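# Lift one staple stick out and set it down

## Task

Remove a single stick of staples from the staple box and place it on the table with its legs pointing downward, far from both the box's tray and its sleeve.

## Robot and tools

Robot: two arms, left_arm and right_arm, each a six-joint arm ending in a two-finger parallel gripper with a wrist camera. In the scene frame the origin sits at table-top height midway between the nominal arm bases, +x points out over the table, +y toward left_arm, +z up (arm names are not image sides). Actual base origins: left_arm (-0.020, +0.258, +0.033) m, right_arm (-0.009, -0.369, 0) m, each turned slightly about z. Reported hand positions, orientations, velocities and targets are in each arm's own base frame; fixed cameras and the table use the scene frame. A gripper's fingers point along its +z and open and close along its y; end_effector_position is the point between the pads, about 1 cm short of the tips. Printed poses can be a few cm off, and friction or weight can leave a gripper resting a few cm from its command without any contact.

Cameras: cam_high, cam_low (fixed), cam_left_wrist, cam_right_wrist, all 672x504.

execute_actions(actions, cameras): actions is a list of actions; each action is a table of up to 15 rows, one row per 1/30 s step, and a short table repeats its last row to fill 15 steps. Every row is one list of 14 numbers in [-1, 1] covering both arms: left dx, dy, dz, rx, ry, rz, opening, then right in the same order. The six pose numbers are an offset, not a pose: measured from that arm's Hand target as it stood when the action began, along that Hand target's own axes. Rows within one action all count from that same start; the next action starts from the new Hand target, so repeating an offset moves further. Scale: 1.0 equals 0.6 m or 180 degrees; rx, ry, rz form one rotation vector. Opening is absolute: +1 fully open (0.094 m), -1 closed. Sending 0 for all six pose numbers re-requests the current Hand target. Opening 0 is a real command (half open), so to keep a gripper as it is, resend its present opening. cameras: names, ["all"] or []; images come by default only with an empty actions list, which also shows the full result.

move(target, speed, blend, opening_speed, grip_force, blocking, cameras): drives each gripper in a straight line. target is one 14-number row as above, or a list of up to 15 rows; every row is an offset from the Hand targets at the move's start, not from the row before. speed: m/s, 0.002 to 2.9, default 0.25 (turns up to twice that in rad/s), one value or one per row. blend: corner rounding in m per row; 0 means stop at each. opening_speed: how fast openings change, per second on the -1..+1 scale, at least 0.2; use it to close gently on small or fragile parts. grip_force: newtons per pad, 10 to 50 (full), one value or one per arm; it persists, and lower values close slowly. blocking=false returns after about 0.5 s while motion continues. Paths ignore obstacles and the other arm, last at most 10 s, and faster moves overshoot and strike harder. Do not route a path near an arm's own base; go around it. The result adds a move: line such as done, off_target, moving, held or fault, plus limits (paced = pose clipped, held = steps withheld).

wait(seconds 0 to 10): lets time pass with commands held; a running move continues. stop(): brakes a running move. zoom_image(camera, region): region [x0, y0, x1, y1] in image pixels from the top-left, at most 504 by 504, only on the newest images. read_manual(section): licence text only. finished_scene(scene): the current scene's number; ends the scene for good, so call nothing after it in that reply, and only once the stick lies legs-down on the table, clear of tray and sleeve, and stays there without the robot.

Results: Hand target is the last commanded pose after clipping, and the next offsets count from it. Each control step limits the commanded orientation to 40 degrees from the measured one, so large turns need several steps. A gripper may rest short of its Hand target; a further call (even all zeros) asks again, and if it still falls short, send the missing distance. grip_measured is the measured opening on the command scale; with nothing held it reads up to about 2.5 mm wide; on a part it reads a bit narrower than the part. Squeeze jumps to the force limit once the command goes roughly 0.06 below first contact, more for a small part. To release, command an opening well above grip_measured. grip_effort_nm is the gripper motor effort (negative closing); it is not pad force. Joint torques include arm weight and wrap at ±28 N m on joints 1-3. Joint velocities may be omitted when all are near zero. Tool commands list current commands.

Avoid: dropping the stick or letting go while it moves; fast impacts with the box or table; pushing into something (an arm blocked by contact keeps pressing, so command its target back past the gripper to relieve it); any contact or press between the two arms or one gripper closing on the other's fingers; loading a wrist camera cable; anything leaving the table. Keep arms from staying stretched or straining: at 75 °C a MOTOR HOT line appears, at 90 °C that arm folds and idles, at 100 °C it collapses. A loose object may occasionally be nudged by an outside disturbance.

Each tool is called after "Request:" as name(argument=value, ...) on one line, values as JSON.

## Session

Request:
execute_actions(actions=[])

Request:
zoom_image(camera="cam_high", region=[280, 250, 420, 390])

Scene clock: 0.00 s.
left_arm: end_effector_position=(+0.3397, -0.0793, +0.2118) grip_measured=+1.000 grip_effort_nm=n/a end_effector_quat_wxyz=(+0.614, +0.125, +0.732, -0.266) | right_arm: end_effector_position=(+0.2478, -0.0539, +0.3291) grip_measured=+1.000 grip_effort_nm=n/a end_effector_quat_wxyz=(+0.665, +0.184, +0.724, +0.022)
Joint positions: left_arm=[0.093 1.073 0.379 0.561 0.666 -0.156 0.094] | right_arm=[-0.224 0.462 0.726 -0.38 -0.008 0.28 0.094]
Joint velocities: within noise
Joint torques (N m): no reading
Motor temperatures (°C): left_arm=[24 28 26 22 22 22 23] | right_arm=[24 25 25 33 24 25 23]
Heat: left arm: 28 °C; right arm: 33 °C.
Hand target: left_arm +0.3398, -0.0795, +0.2151; +0.617, +0.128, +0.730, -0.265 | right_arm +0.2462, -0.0535, +0.3345; +0.670, +0.182, +0.720, +0.022
Tool commands: left_gripper/opening=+1.0 right_gripper/opening=+1.0

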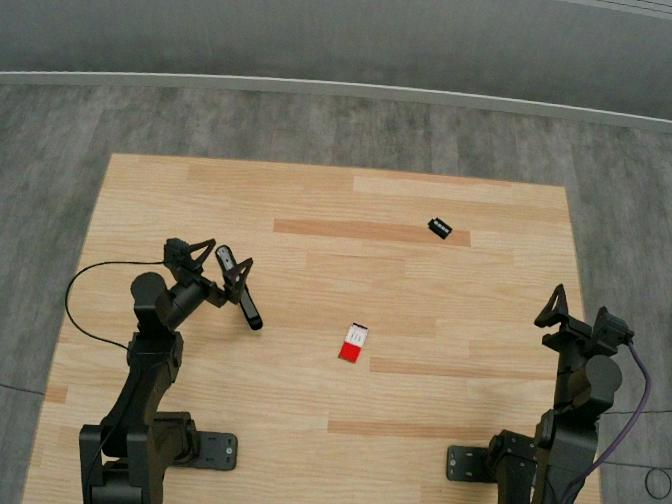

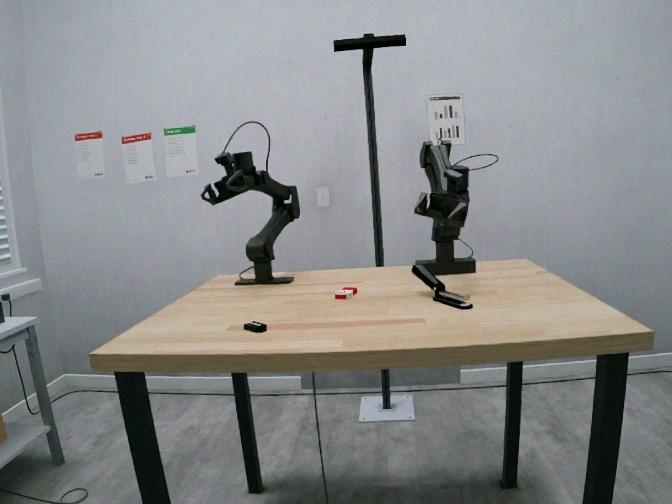

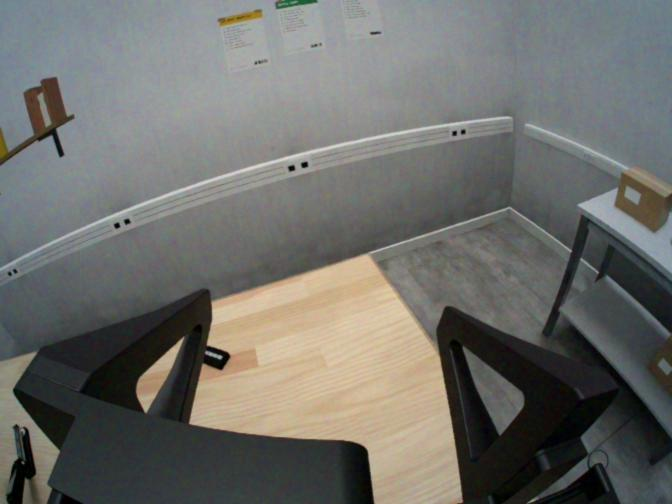

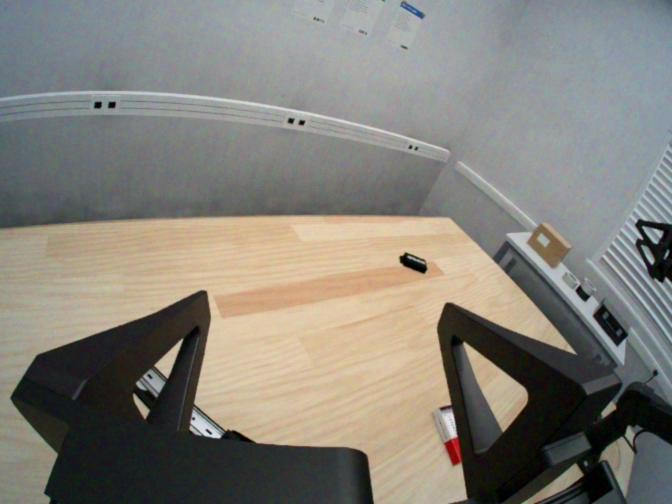

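Scaled by 3.600 from the camera's 672x504 image, which has a finer 960x720 frame.

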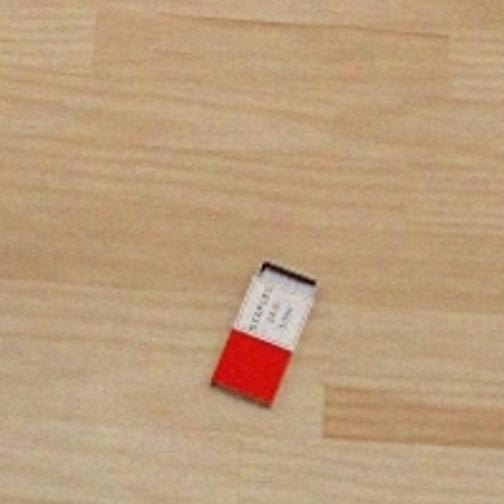

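Request:
move(target=[0.116,-0.073,0.134,0.383,0.1615,0.19,0.4,0.586,0.459,-0.252,0.0283,0.1319,-0.0849,0.6], speed=0.35, cameras=["cam_high","cam_left_wrist"])

Scene clock: 27.53 s.
left_arm: end_effector_position=(+0.3672, -0.1667, +0.1523) grip_measured=+0.403 grip_effort_nm=-0.19 end_effector_quat_wxyz=(+0.309, +0.693, +0.529, -0.381) | right_arm: end_effector_position=(+0.1497, +0.3332, +0.0862) grip_measured=+0.602 grip_effort_nm=-0.08 end_effector_quat_wxyz=(+0.489, +0.103, +0.864, -0.068)
Joint positions: left_arm=[-0.044 2.192 1.871 -1.555 0.995 1.96 0.066] | right_arm=[1.568 2.159 1.533 -1.344 0.981 2.021 0.075]
Joint torques (N m): left_arm=[-0.38 -9.39 8.76 -0.21 0.57 0.22] | right_arm=[0.08 -9.74 6.28 -0.3 0.56 0.1]
Motor temperatures (°C): left_arm=[24 28 28 24 22 22 23] | right_arm=[24 25 27 39 24 24 23]
Heat: left arm: 28 °C; right arm: 39 °C.
Hand target: left_arm +0.3699, -0.1692, +0.1499; +0.297, +0.698, +0.512, -0.403 | right_arm +0.1506, +0.3379, +0.0896; +0.496, +0.107, +0.860, -0.062
Off the commanded pose: left_arm 0.004 m, 4 deg | right_arm 0.006 m, 1 deg.
joint sent to its limit (left arm) — joint 4 (wrist pitch), lower limit. The joint targets are off in orientation, not in position.
move: off_target (left_arm)
Images, in order (width x height): cam_high 672x504, cam_left_wrist 672x504.

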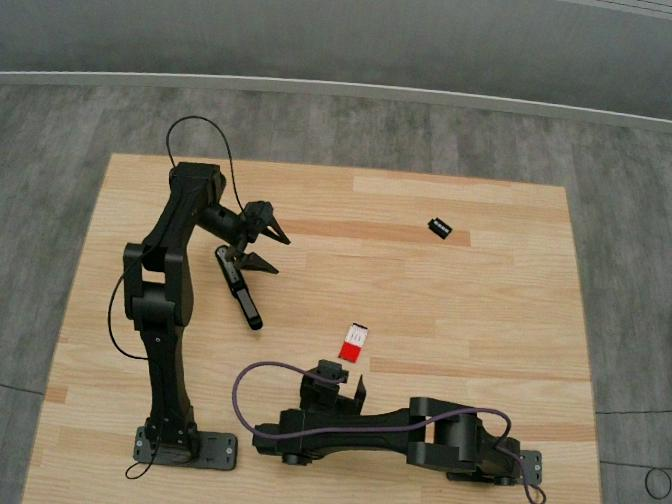

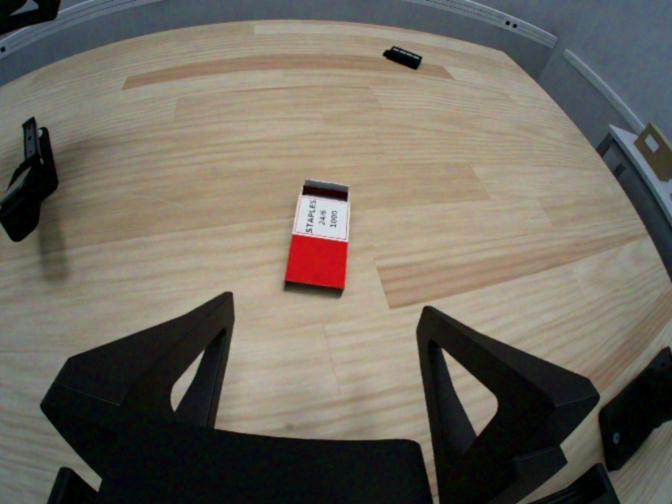

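Request:
move(target=[[0,0,0,0,0,0,0.4,0.0375,-0.01,0.166,0.012,0,0.007,0.6],[0,0,0,0,0,0,0.4,0.0375,-0.01,0.166,0.012,0,0.007,-0.27],[0,0,0,0,0,0,0.4,-0.0415,-0.01,0.1194,0.012,0,0.007,-0.27],[0,0,0,0,0,0,0.4,-0.1167,-0.0137,0.2477,-0.4416,0,-0.2594,-0.27]], speed=[0.15,0.15,0.15,0.25], blend=[0,0,0.01,0], grip_force=[50,20], opening_speed=0.5, cameras=["cam_high","cam_left_wrist"])

Scene clock: 53.40 s.
left_arm: end_effector_position=(+0.3672, -0.1667, +0.1523) grip_measured=+0.403 grip_effort_nm=-0.19 end_effector_quat_wxyz=(+0.309, +0.693, +0.529, -0.381) | right_arm: end_effector_position=(+0.3035, +0.2844, +0.0678) grip_measured=-0.196 grip_effort_nm=-0.46 end_effector_quat_wxyz=(+0.379, -0.541, +0.688, +0.302)
Joint positions: left_arm=[-0.044 2.192 1.871 -1.555 0.995 1.96 0.066] | right_arm=[0.465 1.727 0.766 0.187 -0.708 -0.56 0.038]
Joint torques (N m): left_arm=[-0.38 -9.39 8.75 -0.22 0.54 0.16] | right_arm=[-0.62 -6.86 7.19 2.01 -0.7 -0.18]
Heat: left arm: 29 °C; right arm: 35 °C.
Hand target: left_arm +0.3699, -0.1692, +0.1500; +0.297, +0.697, +0.512, -0.403 | right_arm +0.3072, +0.2898, +0.0756; +0.387, -0.548, +0.674, +0.310
Off the commanded pose: left_arm 0.004 m, 4 deg | right_arm 0.010 m, 2 deg.
joint sent to its limit (left arm) — joint 4 (wrist pitch), lower limit. The joint targets are off in orientation, not in position.
grip_force (N): 50, 20
move: off_target (left_arm)
Images, in order (width x height): cam_high 672x504, cam_left_wrist 672x504.

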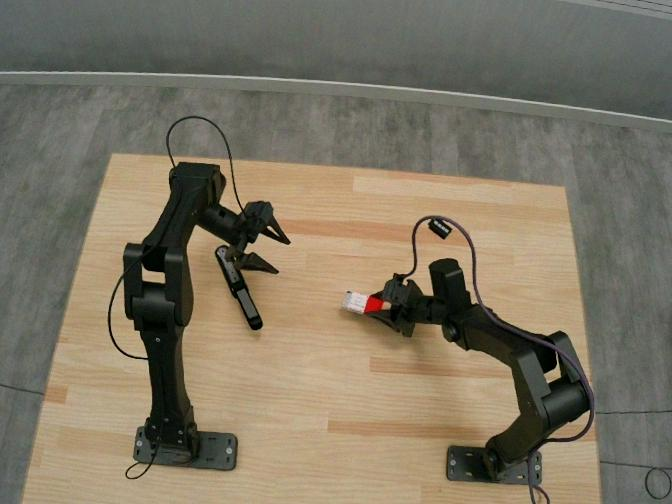

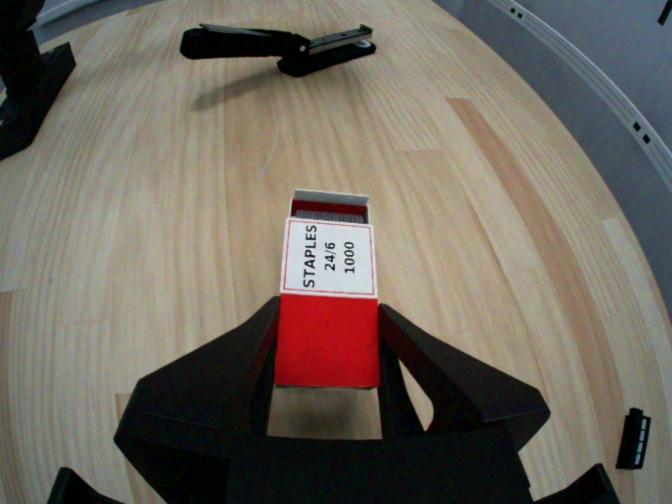

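Request:
move(target=[[0.0772,0.0045,0.18,0,0,0,0.4,0,0,0,0,0,0,-0.27],[0.0772,0.0045,0.3135,0,0,0,0.4,0,0,0,0,0,0,-0.27],[0.0772,0.0045,0.3135,0,0,0,-0.4,0,0,0,0,0,0,-0.27],[0.1042,0.0045,0.2675,0,0,0,-0.4,0,0,0,0,0,0,-0.27]], speed=[0.25,0.12,0.1,0.07], blend=[0.01,0,0,0], grip_force=[30,15], opening_speed=0.5, cameras=["cam_left_wrist","cam_right_wrist"])

Scene clock: 72.33 s.
left_arm: end_effector_position=(+0.3343, -0.2902, +0.0334) grip_measured=-0.263 grip_effort_nm=-0.69 end_effector_quat_wxyz=(+0.316, +0.701, +0.491, -0.410) | right_arm: end_effector_position=(+0.3028, +0.2938, +0.0769) grip_measured=-0.196 grip_effort_nm=-0.37 end_effector_quat_wxyz=(+0.389, -0.549, +0.671, +0.313)
Joint positions: left_arm=[-0.348 2.258 1.45 -0.676 1.087 1.518 0.035] | right_arm=[0.477 1.731 0.781 0.209 -0.735 -0.559 0.038]
Joint torques (N m): left_arm=[2.88 -8.76 7.2 0.12 0.16 0.33] | right_arm=[-1.63 -7.3 6.22 1.85 -0.26 -0.14]
Heat: left arm: 30 °C; right arm: 36 °C.
Hand target: left_arm +0.3403, -0.2731, +0.0157; +0.297, +0.697, +0.513, -0.404 | right_arm +0.3072, +0.2899, +0.0757; +0.387, -0.548, +0.674, +0.310
Off the commanded pose: left_arm 0.025 m, 3 deg | right_arm 0.006 m, 1 deg.
grip_force (N): 30, 15
move: off_target (left_arm)
Images, in order (width x height): cam_left_wrist 672x504, cam_right_wrist 672x504.

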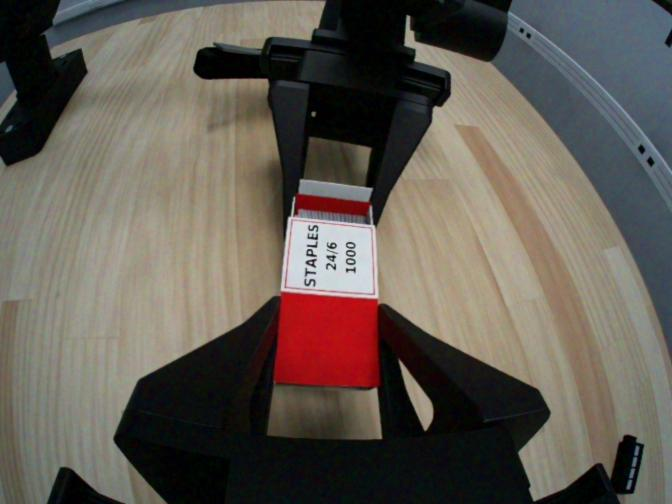

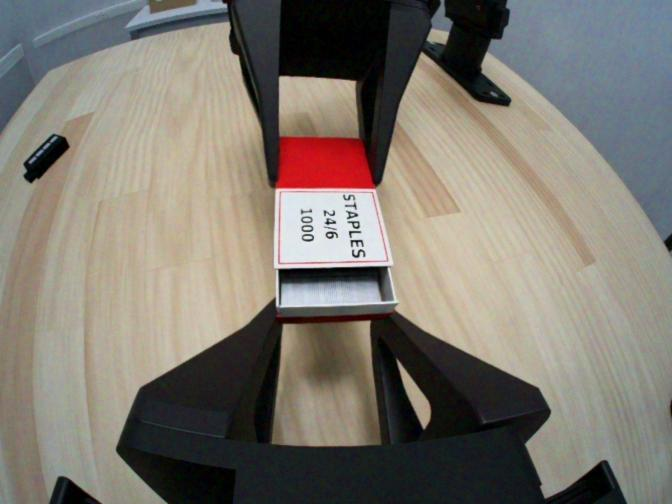

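Request:
move(target=[0.025,0,-0.0433,0,0,0,-0.4,0,0,0,0,0,0,-0.21], speed=0.06, grip_force=[35,10], cameras=["cam_left_wrist","cam_right_wrist"])

Scene clock: 77.53 s.
left_arm: end_effector_position=(+0.3401, -0.2671, +0.0381) grip_measured=-0.268 grip_effort_nm=-0.79 end_effector_quat_wxyz=(+0.322, +0.695, +0.485, -0.421) | right_arm: end_effector_position=(+0.3041, +0.2988, +0.0824) grip_measured=-0.196 grip_effort_nm=-0.28 end_effector_quat_wxyz=(+0.399, -0.552, +0.662, +0.314)
Joint positions: left_arm=[-0.284 2.287 1.502 -0.836 1.117 1.671 0.034] | right_arm=[0.486 1.731 0.787 0.23 -0.736 -0.555 0.038]
Joint torques (N m): left_arm=[3.64 -8.8 7.12 0.02 -0.15 0.29] | right_arm=[-2.25 -7.34 5.89 1.62 -0.31 -0.12]
Heat: left arm: 30 °C; right arm: 36 °C.
Hand target: left_arm +0.3493, -0.2444, +0.0156; +0.297, +0.697, +0.513, -0.404 | right_arm +0.3072, +0.2898, +0.0757; +0.388, -0.548, +0.674, +0.310
Off the commanded pose: left_arm 0.033 m, 5 deg | right_arm 0.012 m, 2 deg.
grip_force (N): 35, 10
move: off_target (left_arm, right_arm)
Images, in order (width x height): cam_left_wrist 672x504, cam_right_wrist 672x504.

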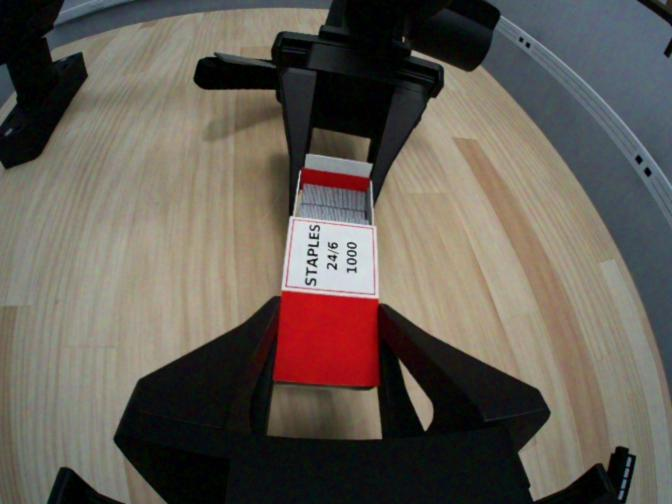

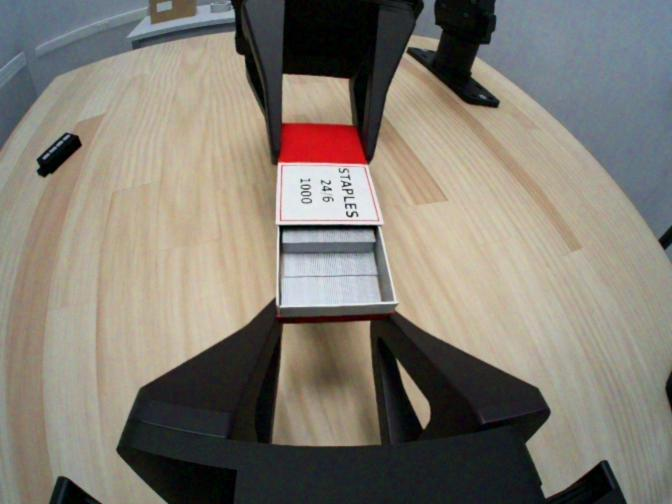

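Request:
move(target=[0.014,0,-0.0245,0,0,0,-0.4,0,0,0,0,0,0,-0.21], speed=0.06, cameras=["cam_left_wrist","cam_right_wrist"])

Request:
zoom_image(camera="cam_right_wrist", region=[250, 160, 430, 340])

Scene clock: 84.33 s.
left_arm: end_effector_position=(+0.3403, -0.2614, +0.0431) grip_measured=-0.269 grip_effort_nm=-0.78 end_effector_quat_wxyz=(+0.327, +0.694, +0.476, -0.430) | right_arm: end_effector_position=(+0.3041, +0.3030, +0.0868) grip_measured=-0.196 grip_effort_nm=-0.28 end_effector_quat_wxyz=(+0.405, -0.553, +0.655, +0.317)
Joint positions: left_arm=[-0.266 2.302 1.534 -0.918 1.137 1.747 0.034] | right_arm=[0.494 1.731 0.791 0.247 -0.741 -0.548 0.038]
Joint torques (N m): left_arm=[5.46 -8.7 7.04 -0.15 -0.4 0.28] | right_arm=[-2.95 -7.47 5.5 1.48 -0.24 -0.19]
Heat: left arm: 31 °C; right arm: 36 °C.
Hand target: left_arm +0.3543, -0.2283, +0.0156; +0.297, +0.697, +0.513, -0.404 | right_arm +0.3073, +0.2899, +0.0758; +0.388, -0.548, +0.673, +0.310
Off the commanded pose: left_arm 0.045 m, 6 deg | right_arm 0.018 m, 3 deg.
grip_force (N): 35, 10
move: off_target (left_arm, right_arm)
Images, in order (width x height): cam_left_wrist 672x504, cam_right_wrist 672x504.

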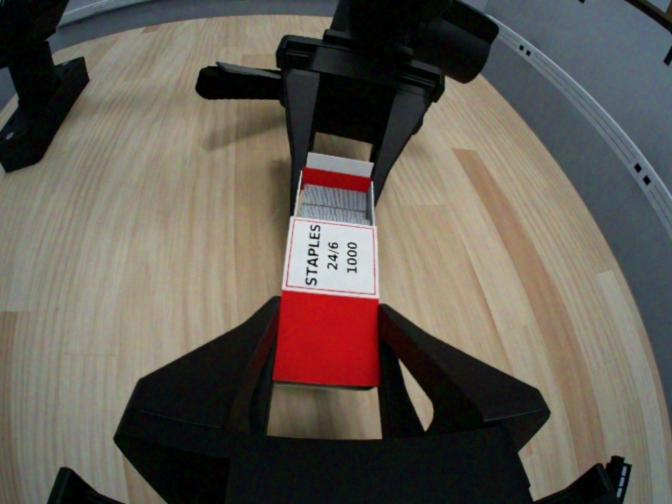

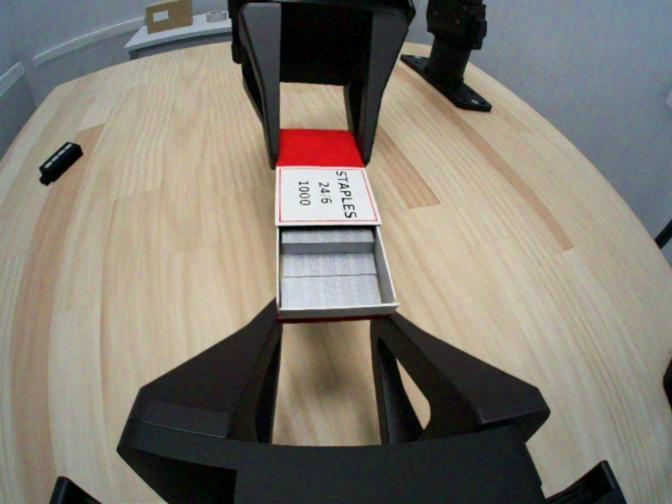

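Scaled by 2.800 from the camera's 672x504 image, which has a finer 960x720 frame.

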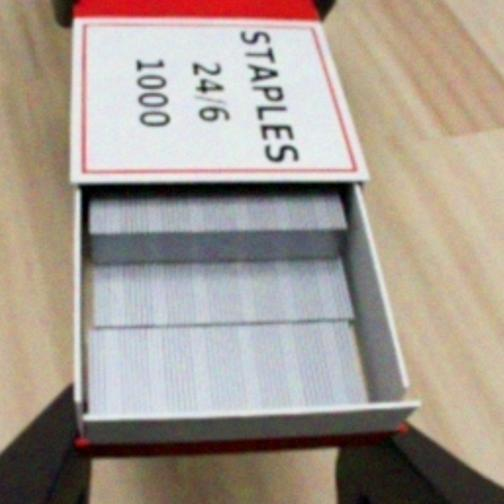

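Request:
move(target=[[0.012,0.015,-0.021,0,0,0,-0.4,0,0,0,0,0,0,-0.21],[0.015,-0.015,-0.026,0,0,0,-0.4,0,0,0,0,0,0,-0.21],[0.017,0,-0.0295,0,0,0,-0.4,0,0,0,0,0,0,-0.21]], speed=0.06, blend=0.004, cameras=["cam_left_wrist","cam_right_wrist"])

Request:
zoom_image(camera="cam_right_wrist", region=[250, 160, 430, 340])

Scene clock: 91.57 s.
left_arm: end_effector_position=(+0.3411, -0.2522, +0.0471) grip_measured=-0.271 grip_effort_nm=-0.79 end_effector_quat_wxyz=(+0.332, +0.690, +0.468, -0.442) | right_arm: end_effector_position=(+0.3044, +0.3090, +0.0916) grip_measured=-0.195 grip_effort_nm=-0.28 end_effector_quat_wxyz=(+0.413, -0.557, +0.646, +0.319)
Joint positions: left_arm=[-0.239 2.331 1.576 -1.03 1.161 1.851 0.034] | right_arm=[0.505 1.734 0.798 0.27 -0.744 -0.543 0.038]
Joint torques (N m): left_arm=[7.23 -9.05 7.09 -0.08 -0.73 0.14] | right_arm=[-3.78 -7.75 4.86 1.29 -0.26 -0.2]
Heat: left arm: 31 °C; right arm: 35 °C.
Hand target: left_arm +0.3603, -0.2088, +0.0156; +0.297, +0.697, +0.513, -0.404 | right_arm +0.3073, +0.2899, +0.0758; +0.388, -0.548, +0.673, +0.310
Off the commanded pose: left_arm 0.057 m, 8 deg | right_arm 0.025 m, 4 deg.
grip_force (N): 35, 10
move: off_target (left_arm, right_arm)
Images, in order (width x height): cam_left_wrist 672x504, cam_right_wrist 672x504.

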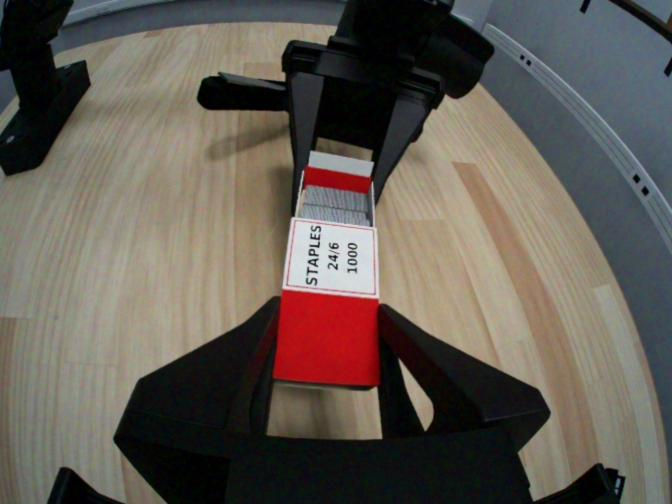

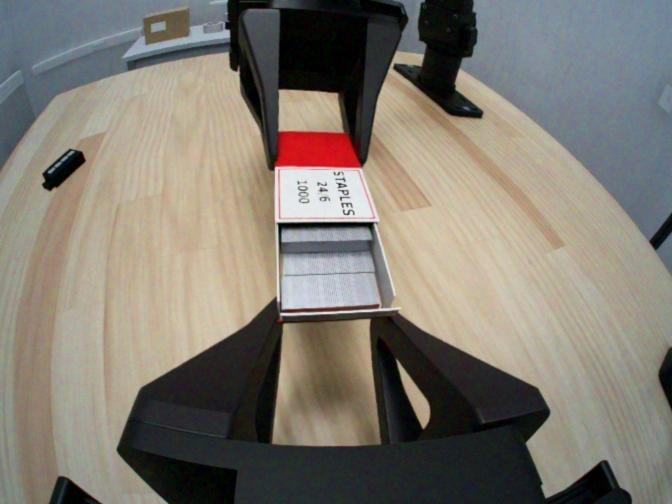

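Scaled by 2.800 from the camera's 672x504 image, which has a finer 960x720 frame.

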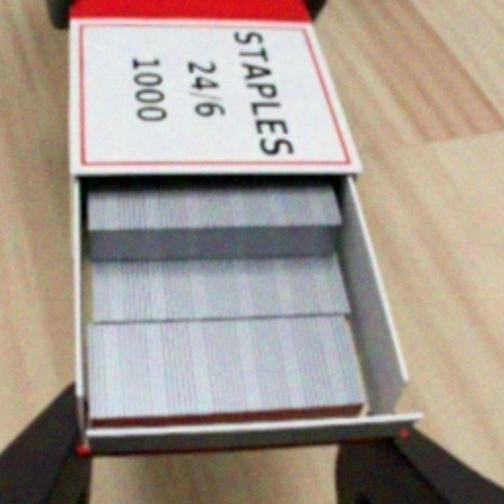

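Request:
move(target=[0,0,0,0,0.06,0,-0.4,0,0,0,0,0.03,0,-0.21], speed=0.15, cameras=["cam_left_wrist","cam_right_wrist"])

Scene clock: 105.87 s.
left_arm: end_effector_position=(+0.3448, -0.2375, +0.0263) grip_measured=-0.272 grip_effort_nm=-0.79 end_effector_quat_wxyz=(+0.271, +0.717, +0.508, -0.392) | right_arm: end_effector_position=(+0.3025, +0.3043, +0.0801) grip_measured=-0.195 grip_effort_nm=-0.29 end_effector_quat_wxyz=(+0.370, -0.565, +0.674, +0.299)
Joint positions: left_arm=[-0.239 2.311 1.576 -1.005 0.985 1.76 0.034] | right_arm=[0.516 1.734 0.856 0.09 -0.688 -0.587 0.038]
Joint torques (N m): left_arm=[3.73 -14.04 6.01 0.3 -0.76 -0.26] | right_arm=[-2.92 -9.05 6.34 1.15 -0.1 -0.24]
Heat: left arm: 31 °C; right arm: 35 °C.
Hand target: left_arm +0.3603, -0.2088, +0.0156; +0.247, +0.732, +0.538, -0.336 | right_arm +0.3073, +0.2898, +0.0757; +0.355, -0.562, +0.691, +0.284
Off the commanded pose: left_arm 0.034 m, 8 deg | right_arm 0.016 m, 3 deg.
grip_force (N): 35, 10
move: off_target (left_arm, right_arm)
Images, in order (width x height): cam_left_wrist 672x504, cam_right_wrist 672x504.

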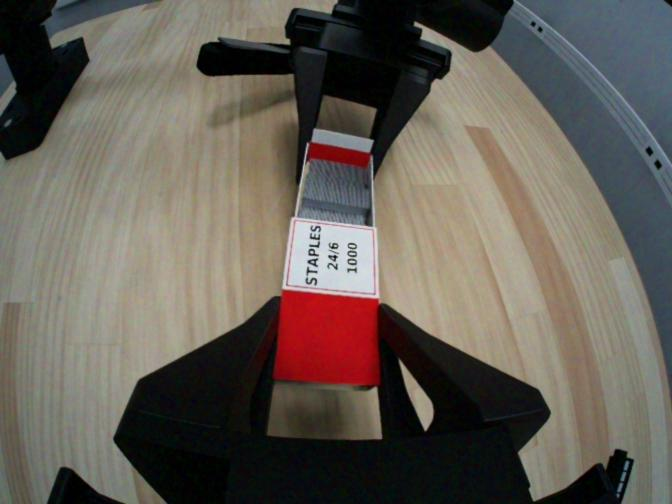

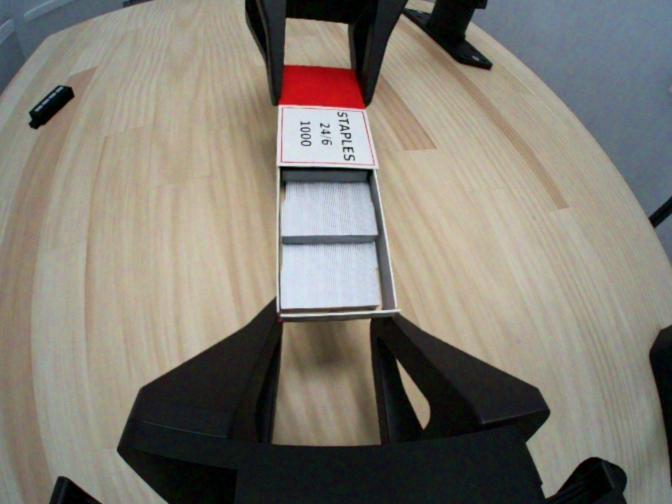

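Request:
move(target=[[-0.0445,-0.0067,0.0518,0,-0.06,0,-0.4,0,0,0,0,-0.03,0,-0.25],[-0.0445,-0.0067,0.0518,0,-0.06,0,0.1,0,0,0,0,-0.03,0,-0.25],[-0.0165,-0.0067,-0.095,0,-0.06,0,0.1,0,0,0,0,-0.03,0,-0.25],[-0.0165,-0.0067,-0.095,0,-0.06,0,0.1,0.0738,0,0.0528,0,-0.03,0,-0.25]], speed=[0.1,0.1,0.15,0.1], grip_force=[35,15], cameras=["cam_left_wrist","cam_right_wrist"])

Request:
zoom_image(camera="cam_right_wrist", region=[240, 140, 400, 300])

Scene clock: 124.77 s.
left_arm: end_effector_position=(+0.3656, -0.1702, +0.0645) grip_measured=+0.097 grip_effort_nm=0.12 end_effector_quat_wxyz=(+0.296, +0.698, +0.517, -0.397) | right_arm: end_effector_position=(+0.3080, +0.2897, +0.0229) grip_measured=-0.196 grip_effort_nm=-0.37 end_effector_quat_wxyz=(+0.385, -0.549, +0.676, +0.305)
Joint positions: left_arm=[-0.055 2.327 1.726 -1.348 0.991 2.019 0.052] | right_arm=[0.466 1.908 0.733 0.411 -0.725 -0.578 0.038]
Joint torques (N m): left_arm=[-0.28 -9.65 8.14 -0.34 0.53 0.16] | right_arm=[-0.51 -7.54 4.22 2.36 -0.48 -0.03]
Heat: left arm: 31 °C; right arm: 35 °C.
Hand target: left_arm +0.3675, -0.1725, +0.0604; +0.297, +0.697, +0.513, -0.404 | right_arm +0.3077, +0.2895, +0.0214; +0.388, -0.548, +0.674, +0.310
Off the commanded pose: left_arm 0.005 m, 1 deg | right_arm 0.002 m, 1 deg.
grip_force (N): 35, 15
move: done
Images, in order (width x height): cam_left_wrist 672x504, cam_right_wrist 672x504.

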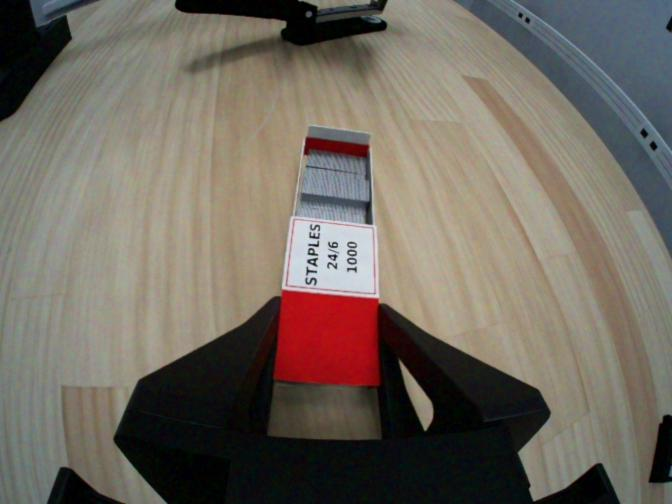

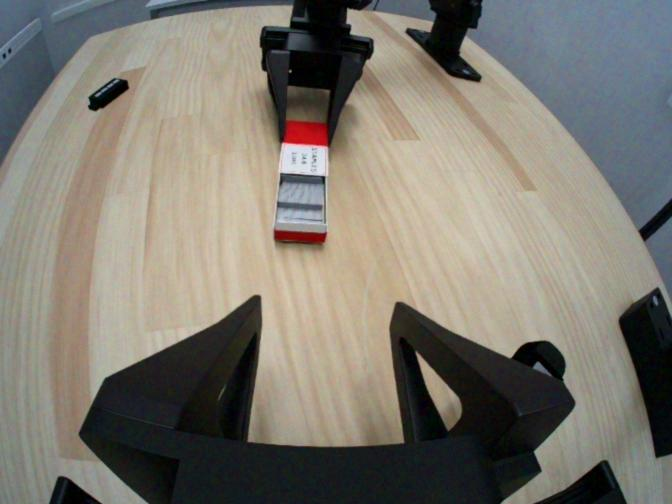

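Scaled by 3.150 from the camera's 672x504 image, which has a finer 960x720 frame.

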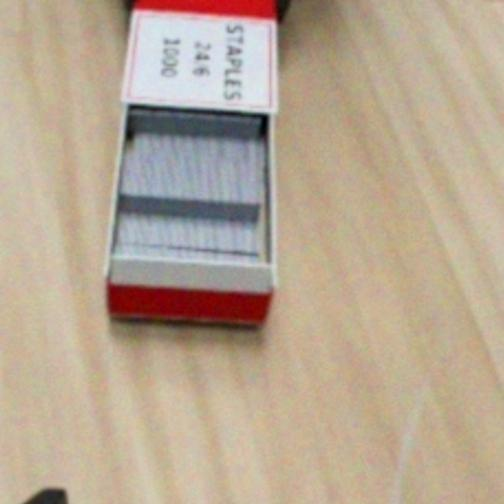

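Request:
move(target=[-0.1237,0.018,0.156,-0.26,0.26,-0.45,-0.45,0,0,0,0,0,0,-0.25], grip_force=[50,15], cameras=["cam_left_wrist","cam_right_wrist"])

Request:
zoom_image(camera="cam_right_wrist", region=[230, 160, 450, 320])

Scene clock: 141.37 s.
left_arm: end_effector_position=(+0.3399, -0.2876, +0.0842) grip_measured=-0.447 grip_effort_nm=-0.19 end_effector_quat_wxyz=(+0.004, +0.156, +0.988, -0.008) | right_arm: end_effector_position=(+0.3081, +0.2898, +0.0230) grip_measured=-0.196 grip_effort_nm=-0.37 end_effector_quat_wxyz=(+0.385, -0.549, +0.676, +0.305)
Joint positions: left_arm=[-0.701 2.27 2.086 -1.372 0.01 -0.388 0.026] | right_arm=[0.466 1.908 0.733 0.412 -0.725 -0.578 0.038]
Joint torques (N m): left_arm=[-0.09 -10.07 9.52 0.37 -0.05 -0.14] | right_arm=[-0.64 -7.57 4.18 2.28 -0.47 0.01]
Heat: left arm: 31 °C; right arm: 37 °C.
Hand target: left_arm +0.3425, -0.2884, +0.0780; +0.000, +0.150, +0.989, +0.000 | right_arm +0.3077, +0.2895, +0.0214; +0.388, -0.548, +0.674, +0.310
Off the commanded pose: left_arm 0.007 m, 1 deg | right_arm 0.002 m, 1 deg.
grip_force (N): 50, 15
move: done
Images, in order (width x height): cam_left_wrist 672x504, cam_right_wrist 672x504.

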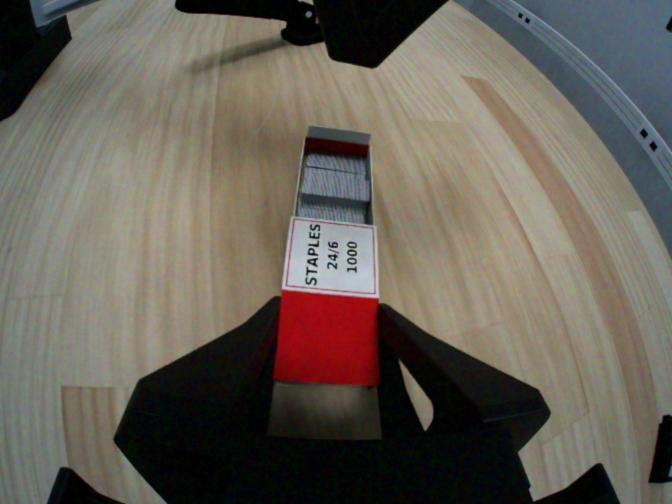

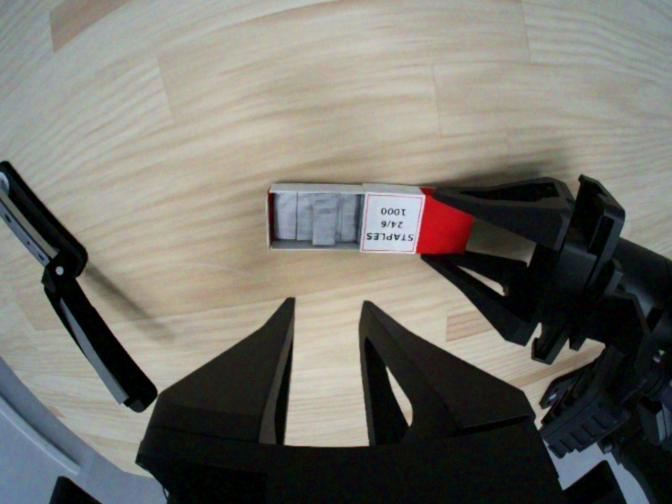

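Scaled by 2.291 from the camera's 672x504 image, which has a finer 960x720 frame.

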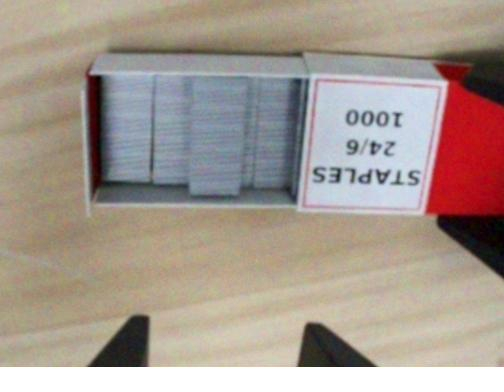

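Request:
move(target=[[0.0065,-0.006,0.09,0,0,0.007,-0.43,0,0,0,0,0,0,-0.25],[0.0065,-0.006,0.152,0,0,0.007,-0.43,0,0,0,0,0,0,-0.25]], speed=[0.15,0.06], blend=[0.005,0], grip_force=[20,15], cameras=["cam_right_wrist"])

Request:
zoom_image(camera="cam_right_wrist", region=[230, 220, 450, 380])

Scene clock: 152.47 s.
left_arm: end_effector_position=(+0.3406, -0.2921, +0.0018) grip_measured=-0.433 grip_effort_nm=0.11 end_effector_quat_wxyz=(+0.008, +0.159, +0.987, -0.011) | right_arm: end_effector_position=(+0.3083, +0.2894, +0.0215) grip_measured=-0.196 grip_effort_nm=-0.37 end_effector_quat_wxyz=(+0.384, -0.549, +0.677, +0.304)
Joint positions: left_arm=[-0.707 2.31 1.825 -1.06 0.009 -0.388 0.027] | right_arm=[0.466 1.911 0.733 0.412 -0.721 -0.578 0.038]
Joint torques (N m): left_arm=[-0.43 -10.26 5.97 0.63 -0.04 -0.02] | right_arm=[-0.49 -7.64 4.34 2.29 -0.46 -0.01]
Heat: left arm: 32 °C; right arm: 37 °C.
Hand target: left_arm +0.3376, -0.2908, -0.0132; -0.001, +0.161, +0.987, +0.000 | right_arm +0.3076, +0.2895, +0.0213; +0.388, -0.548, +0.674, +0.310
Off the commanded pose: left_arm 0.015 m, 2 deg | right_arm 0.001 m, 1 deg.
grip_force (N): 20, 15
move: off_target (left_arm)
Images, in order (width x height): cam_right_wrist 672x504.

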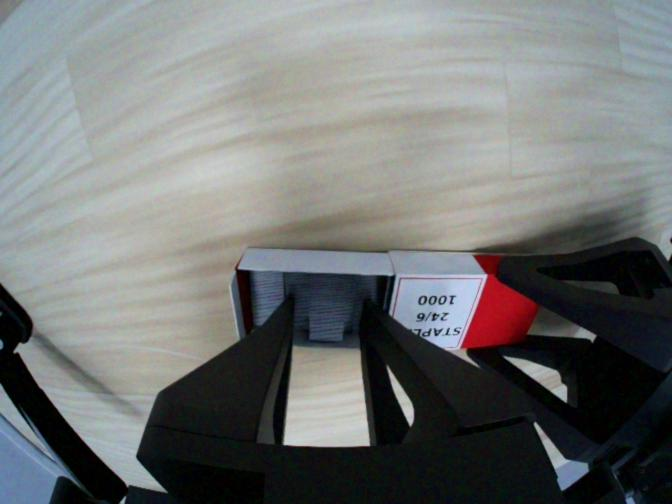

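Scaled by 2.291 from the camera's 672x504 image, which has a finer 960x720 frame.

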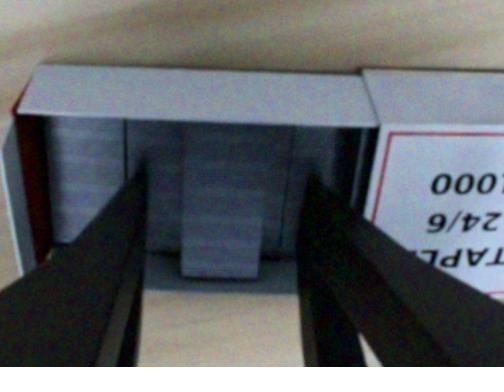

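Request:
move(target=[[0,0,0.011,0,0,0,-0.43,0,0,0,0,0,0,-0.25],[0,0,0.007,0,0,0,-0.9,0,0,0,0,0,0,-0.25],[0,0,-0.1,0,0,0,-0.9,0,0,0,0,0,0,-0.25]], speed=[0.05,0.05,0.08], opening_speed=0.35, cameras=["cam_left_wrist","cam_right_wrist"])

Scene clock: 159.03 s.
left_arm: end_effector_position=(+0.3337, -0.2870, +0.0331) grip_measured=-0.722 grip_effort_nm=-0.51 end_effector_quat_wxyz=(-0.016, +0.160, +0.987, +0.005) | right_arm: end_effector_position=(+0.3080, +0.2889, +0.0208) grip_measured=-0.196 grip_effort_nm=-0.37 end_effector_quat_wxyz=(+0.384, -0.549, +0.678, +0.303)
Joint positions: left_arm=[-0.709 2.31 1.951 -1.243 0.008 -0.388 0.013] | right_arm=[0.466 1.911 0.73 0.413 -0.719 -0.578 0.038]
Joint torques (N m): left_arm=[-0.27 -14.52 9.14 0.3 -0.03 -0.02] | right_arm=[-0.7 -7.82 4.27 2.29 -0.53 0.01]
Heat: left arm: 32 °C; right arm: 37 °C.
Hand target: left_arm +0.3378, -0.2908, +0.0468; +0.000, +0.161, +0.987, +0.000 | right_arm +0.3076, +0.2895, +0.0213; +0.388, -0.548, +0.674, +0.310
Off the commanded pose: left_arm 0.015 m, 2 deg | right_arm 0.001 m, 1 deg.
grip_force (N): 20, 15
move: off_target (left_arm); target 2's new opening was sent with left_arm's hand 0.018 m and 2 deg from that target
Images, in order (width x height): cam_left_wrist 672x504, cam_right_wrist 672x504.

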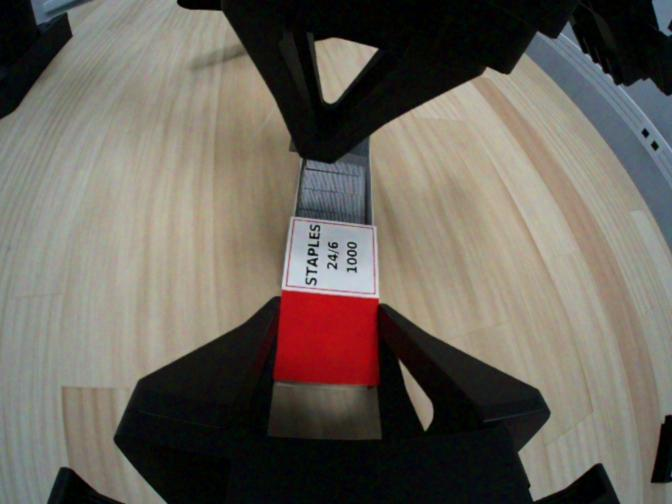

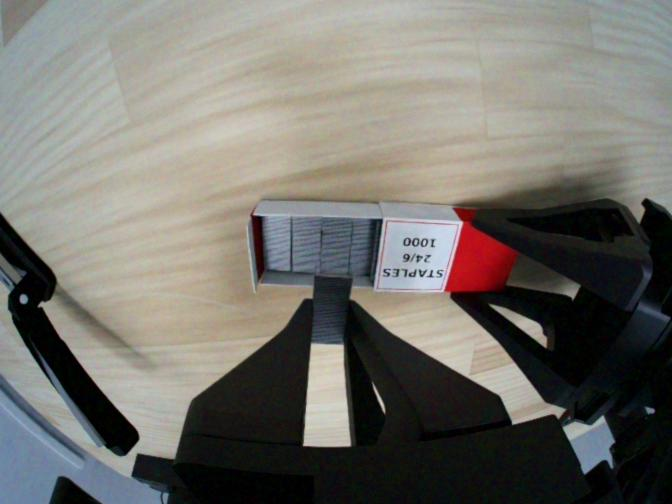

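Request:
move(target=[[0.019,0.161,-0.01,0,0,0,-0.9,0,0,0,0,0,0,-0.25],[0.019,0.161,0.1,0,0,0,-0.9,0,0,0,0,0,0,-0.25],[0.019,0.161,0.121,0,0,0,-0.9,0,0,0,0,0,0,-0.25]], speed=[0.2,0.12,0.04], blend=[0.02,0.005,0], cameras=["cam_left_wrist"])

Request:
zoom_image(camera="cam_left_wrist", region=[230, 0, 450, 160])

Scene clock: 167.70 s.
left_arm: end_effector_position=(+0.3602, -0.1939, -0.0090) grip_measured=-0.722 grip_effort_nm=-0.51 end_effector_quat_wxyz=(+0.007, +0.152, +0.988, -0.003) | right_arm: end_effector_position=(+0.3080, +0.2889, +0.0208) grip_measured=-0.196 grip_effort_nm=-0.37 end_effector_quat_wxyz=(+0.384, -0.549, +0.678, +0.303)
Joint positions: left_arm=[-0.496 2.18 1.56 -0.935 0 -0.191 0.013] | right_arm=[0.466 1.911 0.73 0.413 -0.719 -0.578 0.038]
Joint torques (N m): left_arm=[-0.47 -8.73 5.11 0.81 0.05 0.13] | right_arm=[-0.68 -7.84 4.64 2.26 -0.55 0.06]
Heat: left arm: 32 °C; right arm: 37 °C.
Hand target: left_arm +0.3576, -0.1955, -0.0258; +0.000, +0.161, +0.987, +0.000 | right_arm +0.3076, +0.2895, +0.0213; +0.388, -0.548, +0.674, +0.310
Off the commanded pose: left_arm 0.017 m, 1 deg | right_arm 0.001 m, 1 deg.
grip_force (N): 20, 15
move: off_target (left_arm)
Images, in order (width x height): cam_left_wrist 672x504.

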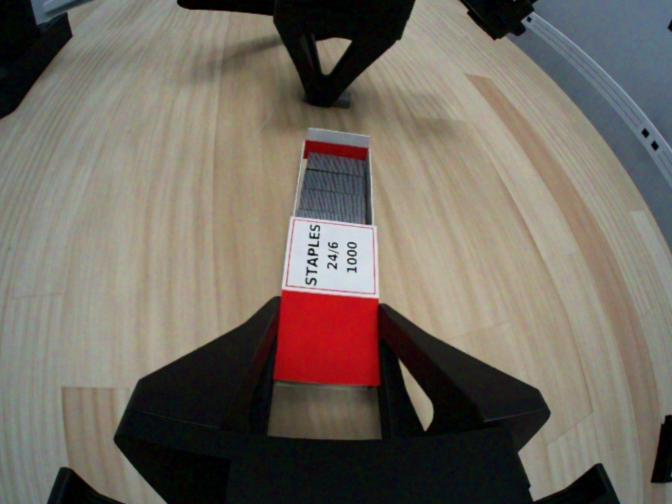

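Scaled by 2.291 from the camera's 672x504 image, which has a finer 960x720 frame.

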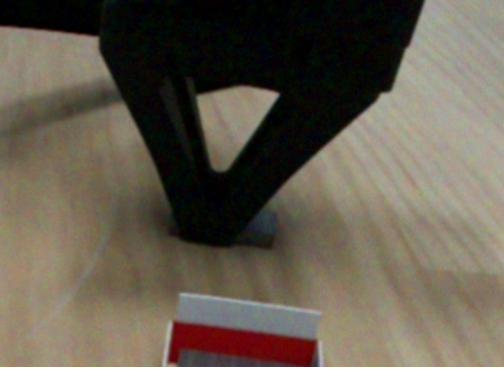

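Request:
move(target=[[0,0.05,-0.04,0,0,0,-0.9,0,0,0,0,0,0,-0.25],[0,0.05,-0.01,0,0,0,-0.9,0,0,0,0,0,0,-0.25],[0,0.05,0.002,0,0,0,-0.9,0,0,0,0,0,0,-0.25],[0,0.05,-0.012,0,0,0,-0.9,0,0,0,0,0,0,-0.25],[0,0.05,-0.012,0,0,0,-0.5,0,0,0,0,0,0,0.1],[0,0.05,-0.13,0,0,0,-0.5,0,0,0,0,0,0,0.1]], speed=[0.12,0.1,0.04,0.05,0.1,0.08], blend=[0.01,0.005,0,0.003,0,0], cameras=["cam_left_wrist","cam_right_wrist"])

Request:
zoom_image(camera="cam_right_wrist", region=[230, 160, 450, 320])

Scene clock: 179.23 s.
left_arm: end_effector_position=(+0.3599, -0.1664, +0.0347) grip_measured=-0.503 grip_effort_nm=0.11 end_effector_quat_wxyz=(-0.023, +0.157, +0.987, +0.002) | right_arm: end_effector_position=(+0.3085, +0.2891, +0.0213) grip_measured=+0.098 grip_effort_nm=0.11 end_effector_quat_wxyz=(+0.385, -0.549, +0.677, +0.302)
Joint positions: left_arm=[-0.432 2.139 1.675 -1.151 0.008 -0.117 0.023] | right_arm=[0.466 1.911 0.73 0.416 -0.719 -0.578 0.052]
Joint torques (N m): left_arm=[0.2 -14.38 8.83 0.22 -0.03 0.13] | right_arm=[-0.59 -7.6 4.21 2.25 -0.52 0]
Heat: left arm: 32 °C; right arm: 38 °C.
Hand target: left_arm +0.3671, -0.1671, +0.0521; +0.000, +0.161, +0.987, +0.000 | right_arm +0.3076, +0.2895, +0.0213; +0.388, -0.548, +0.674, +0.310
Off the commanded pose: left_arm 0.019 m, 3 deg | right_arm 0.001 m, 1 deg.
grip_force (N): 20, 15
move: off_target (left_arm); blend cut to 0.009 m at target 1, 0.0036 m at target 2
Images, in order (width x height): cam_left_wrist 672x504, cam_right_wrist 672x504.

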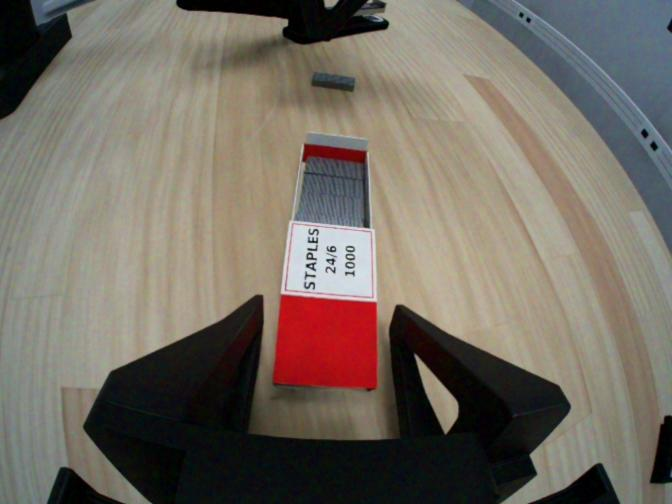

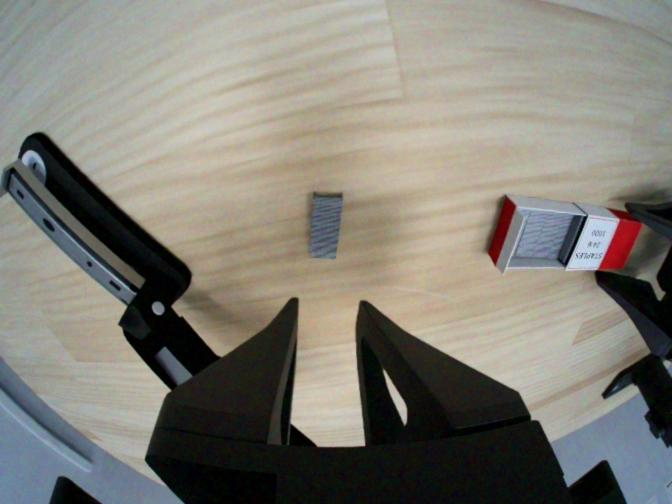

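Scaled by 2.291 from the camera's 672x504 image, which has a finer 960x720 frame.

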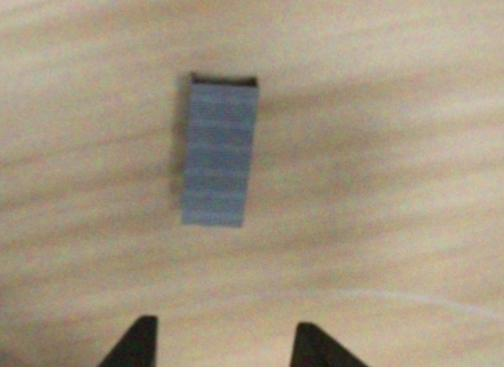

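Request:
finished_scene(scene=2)

The scene is finished: the task was done.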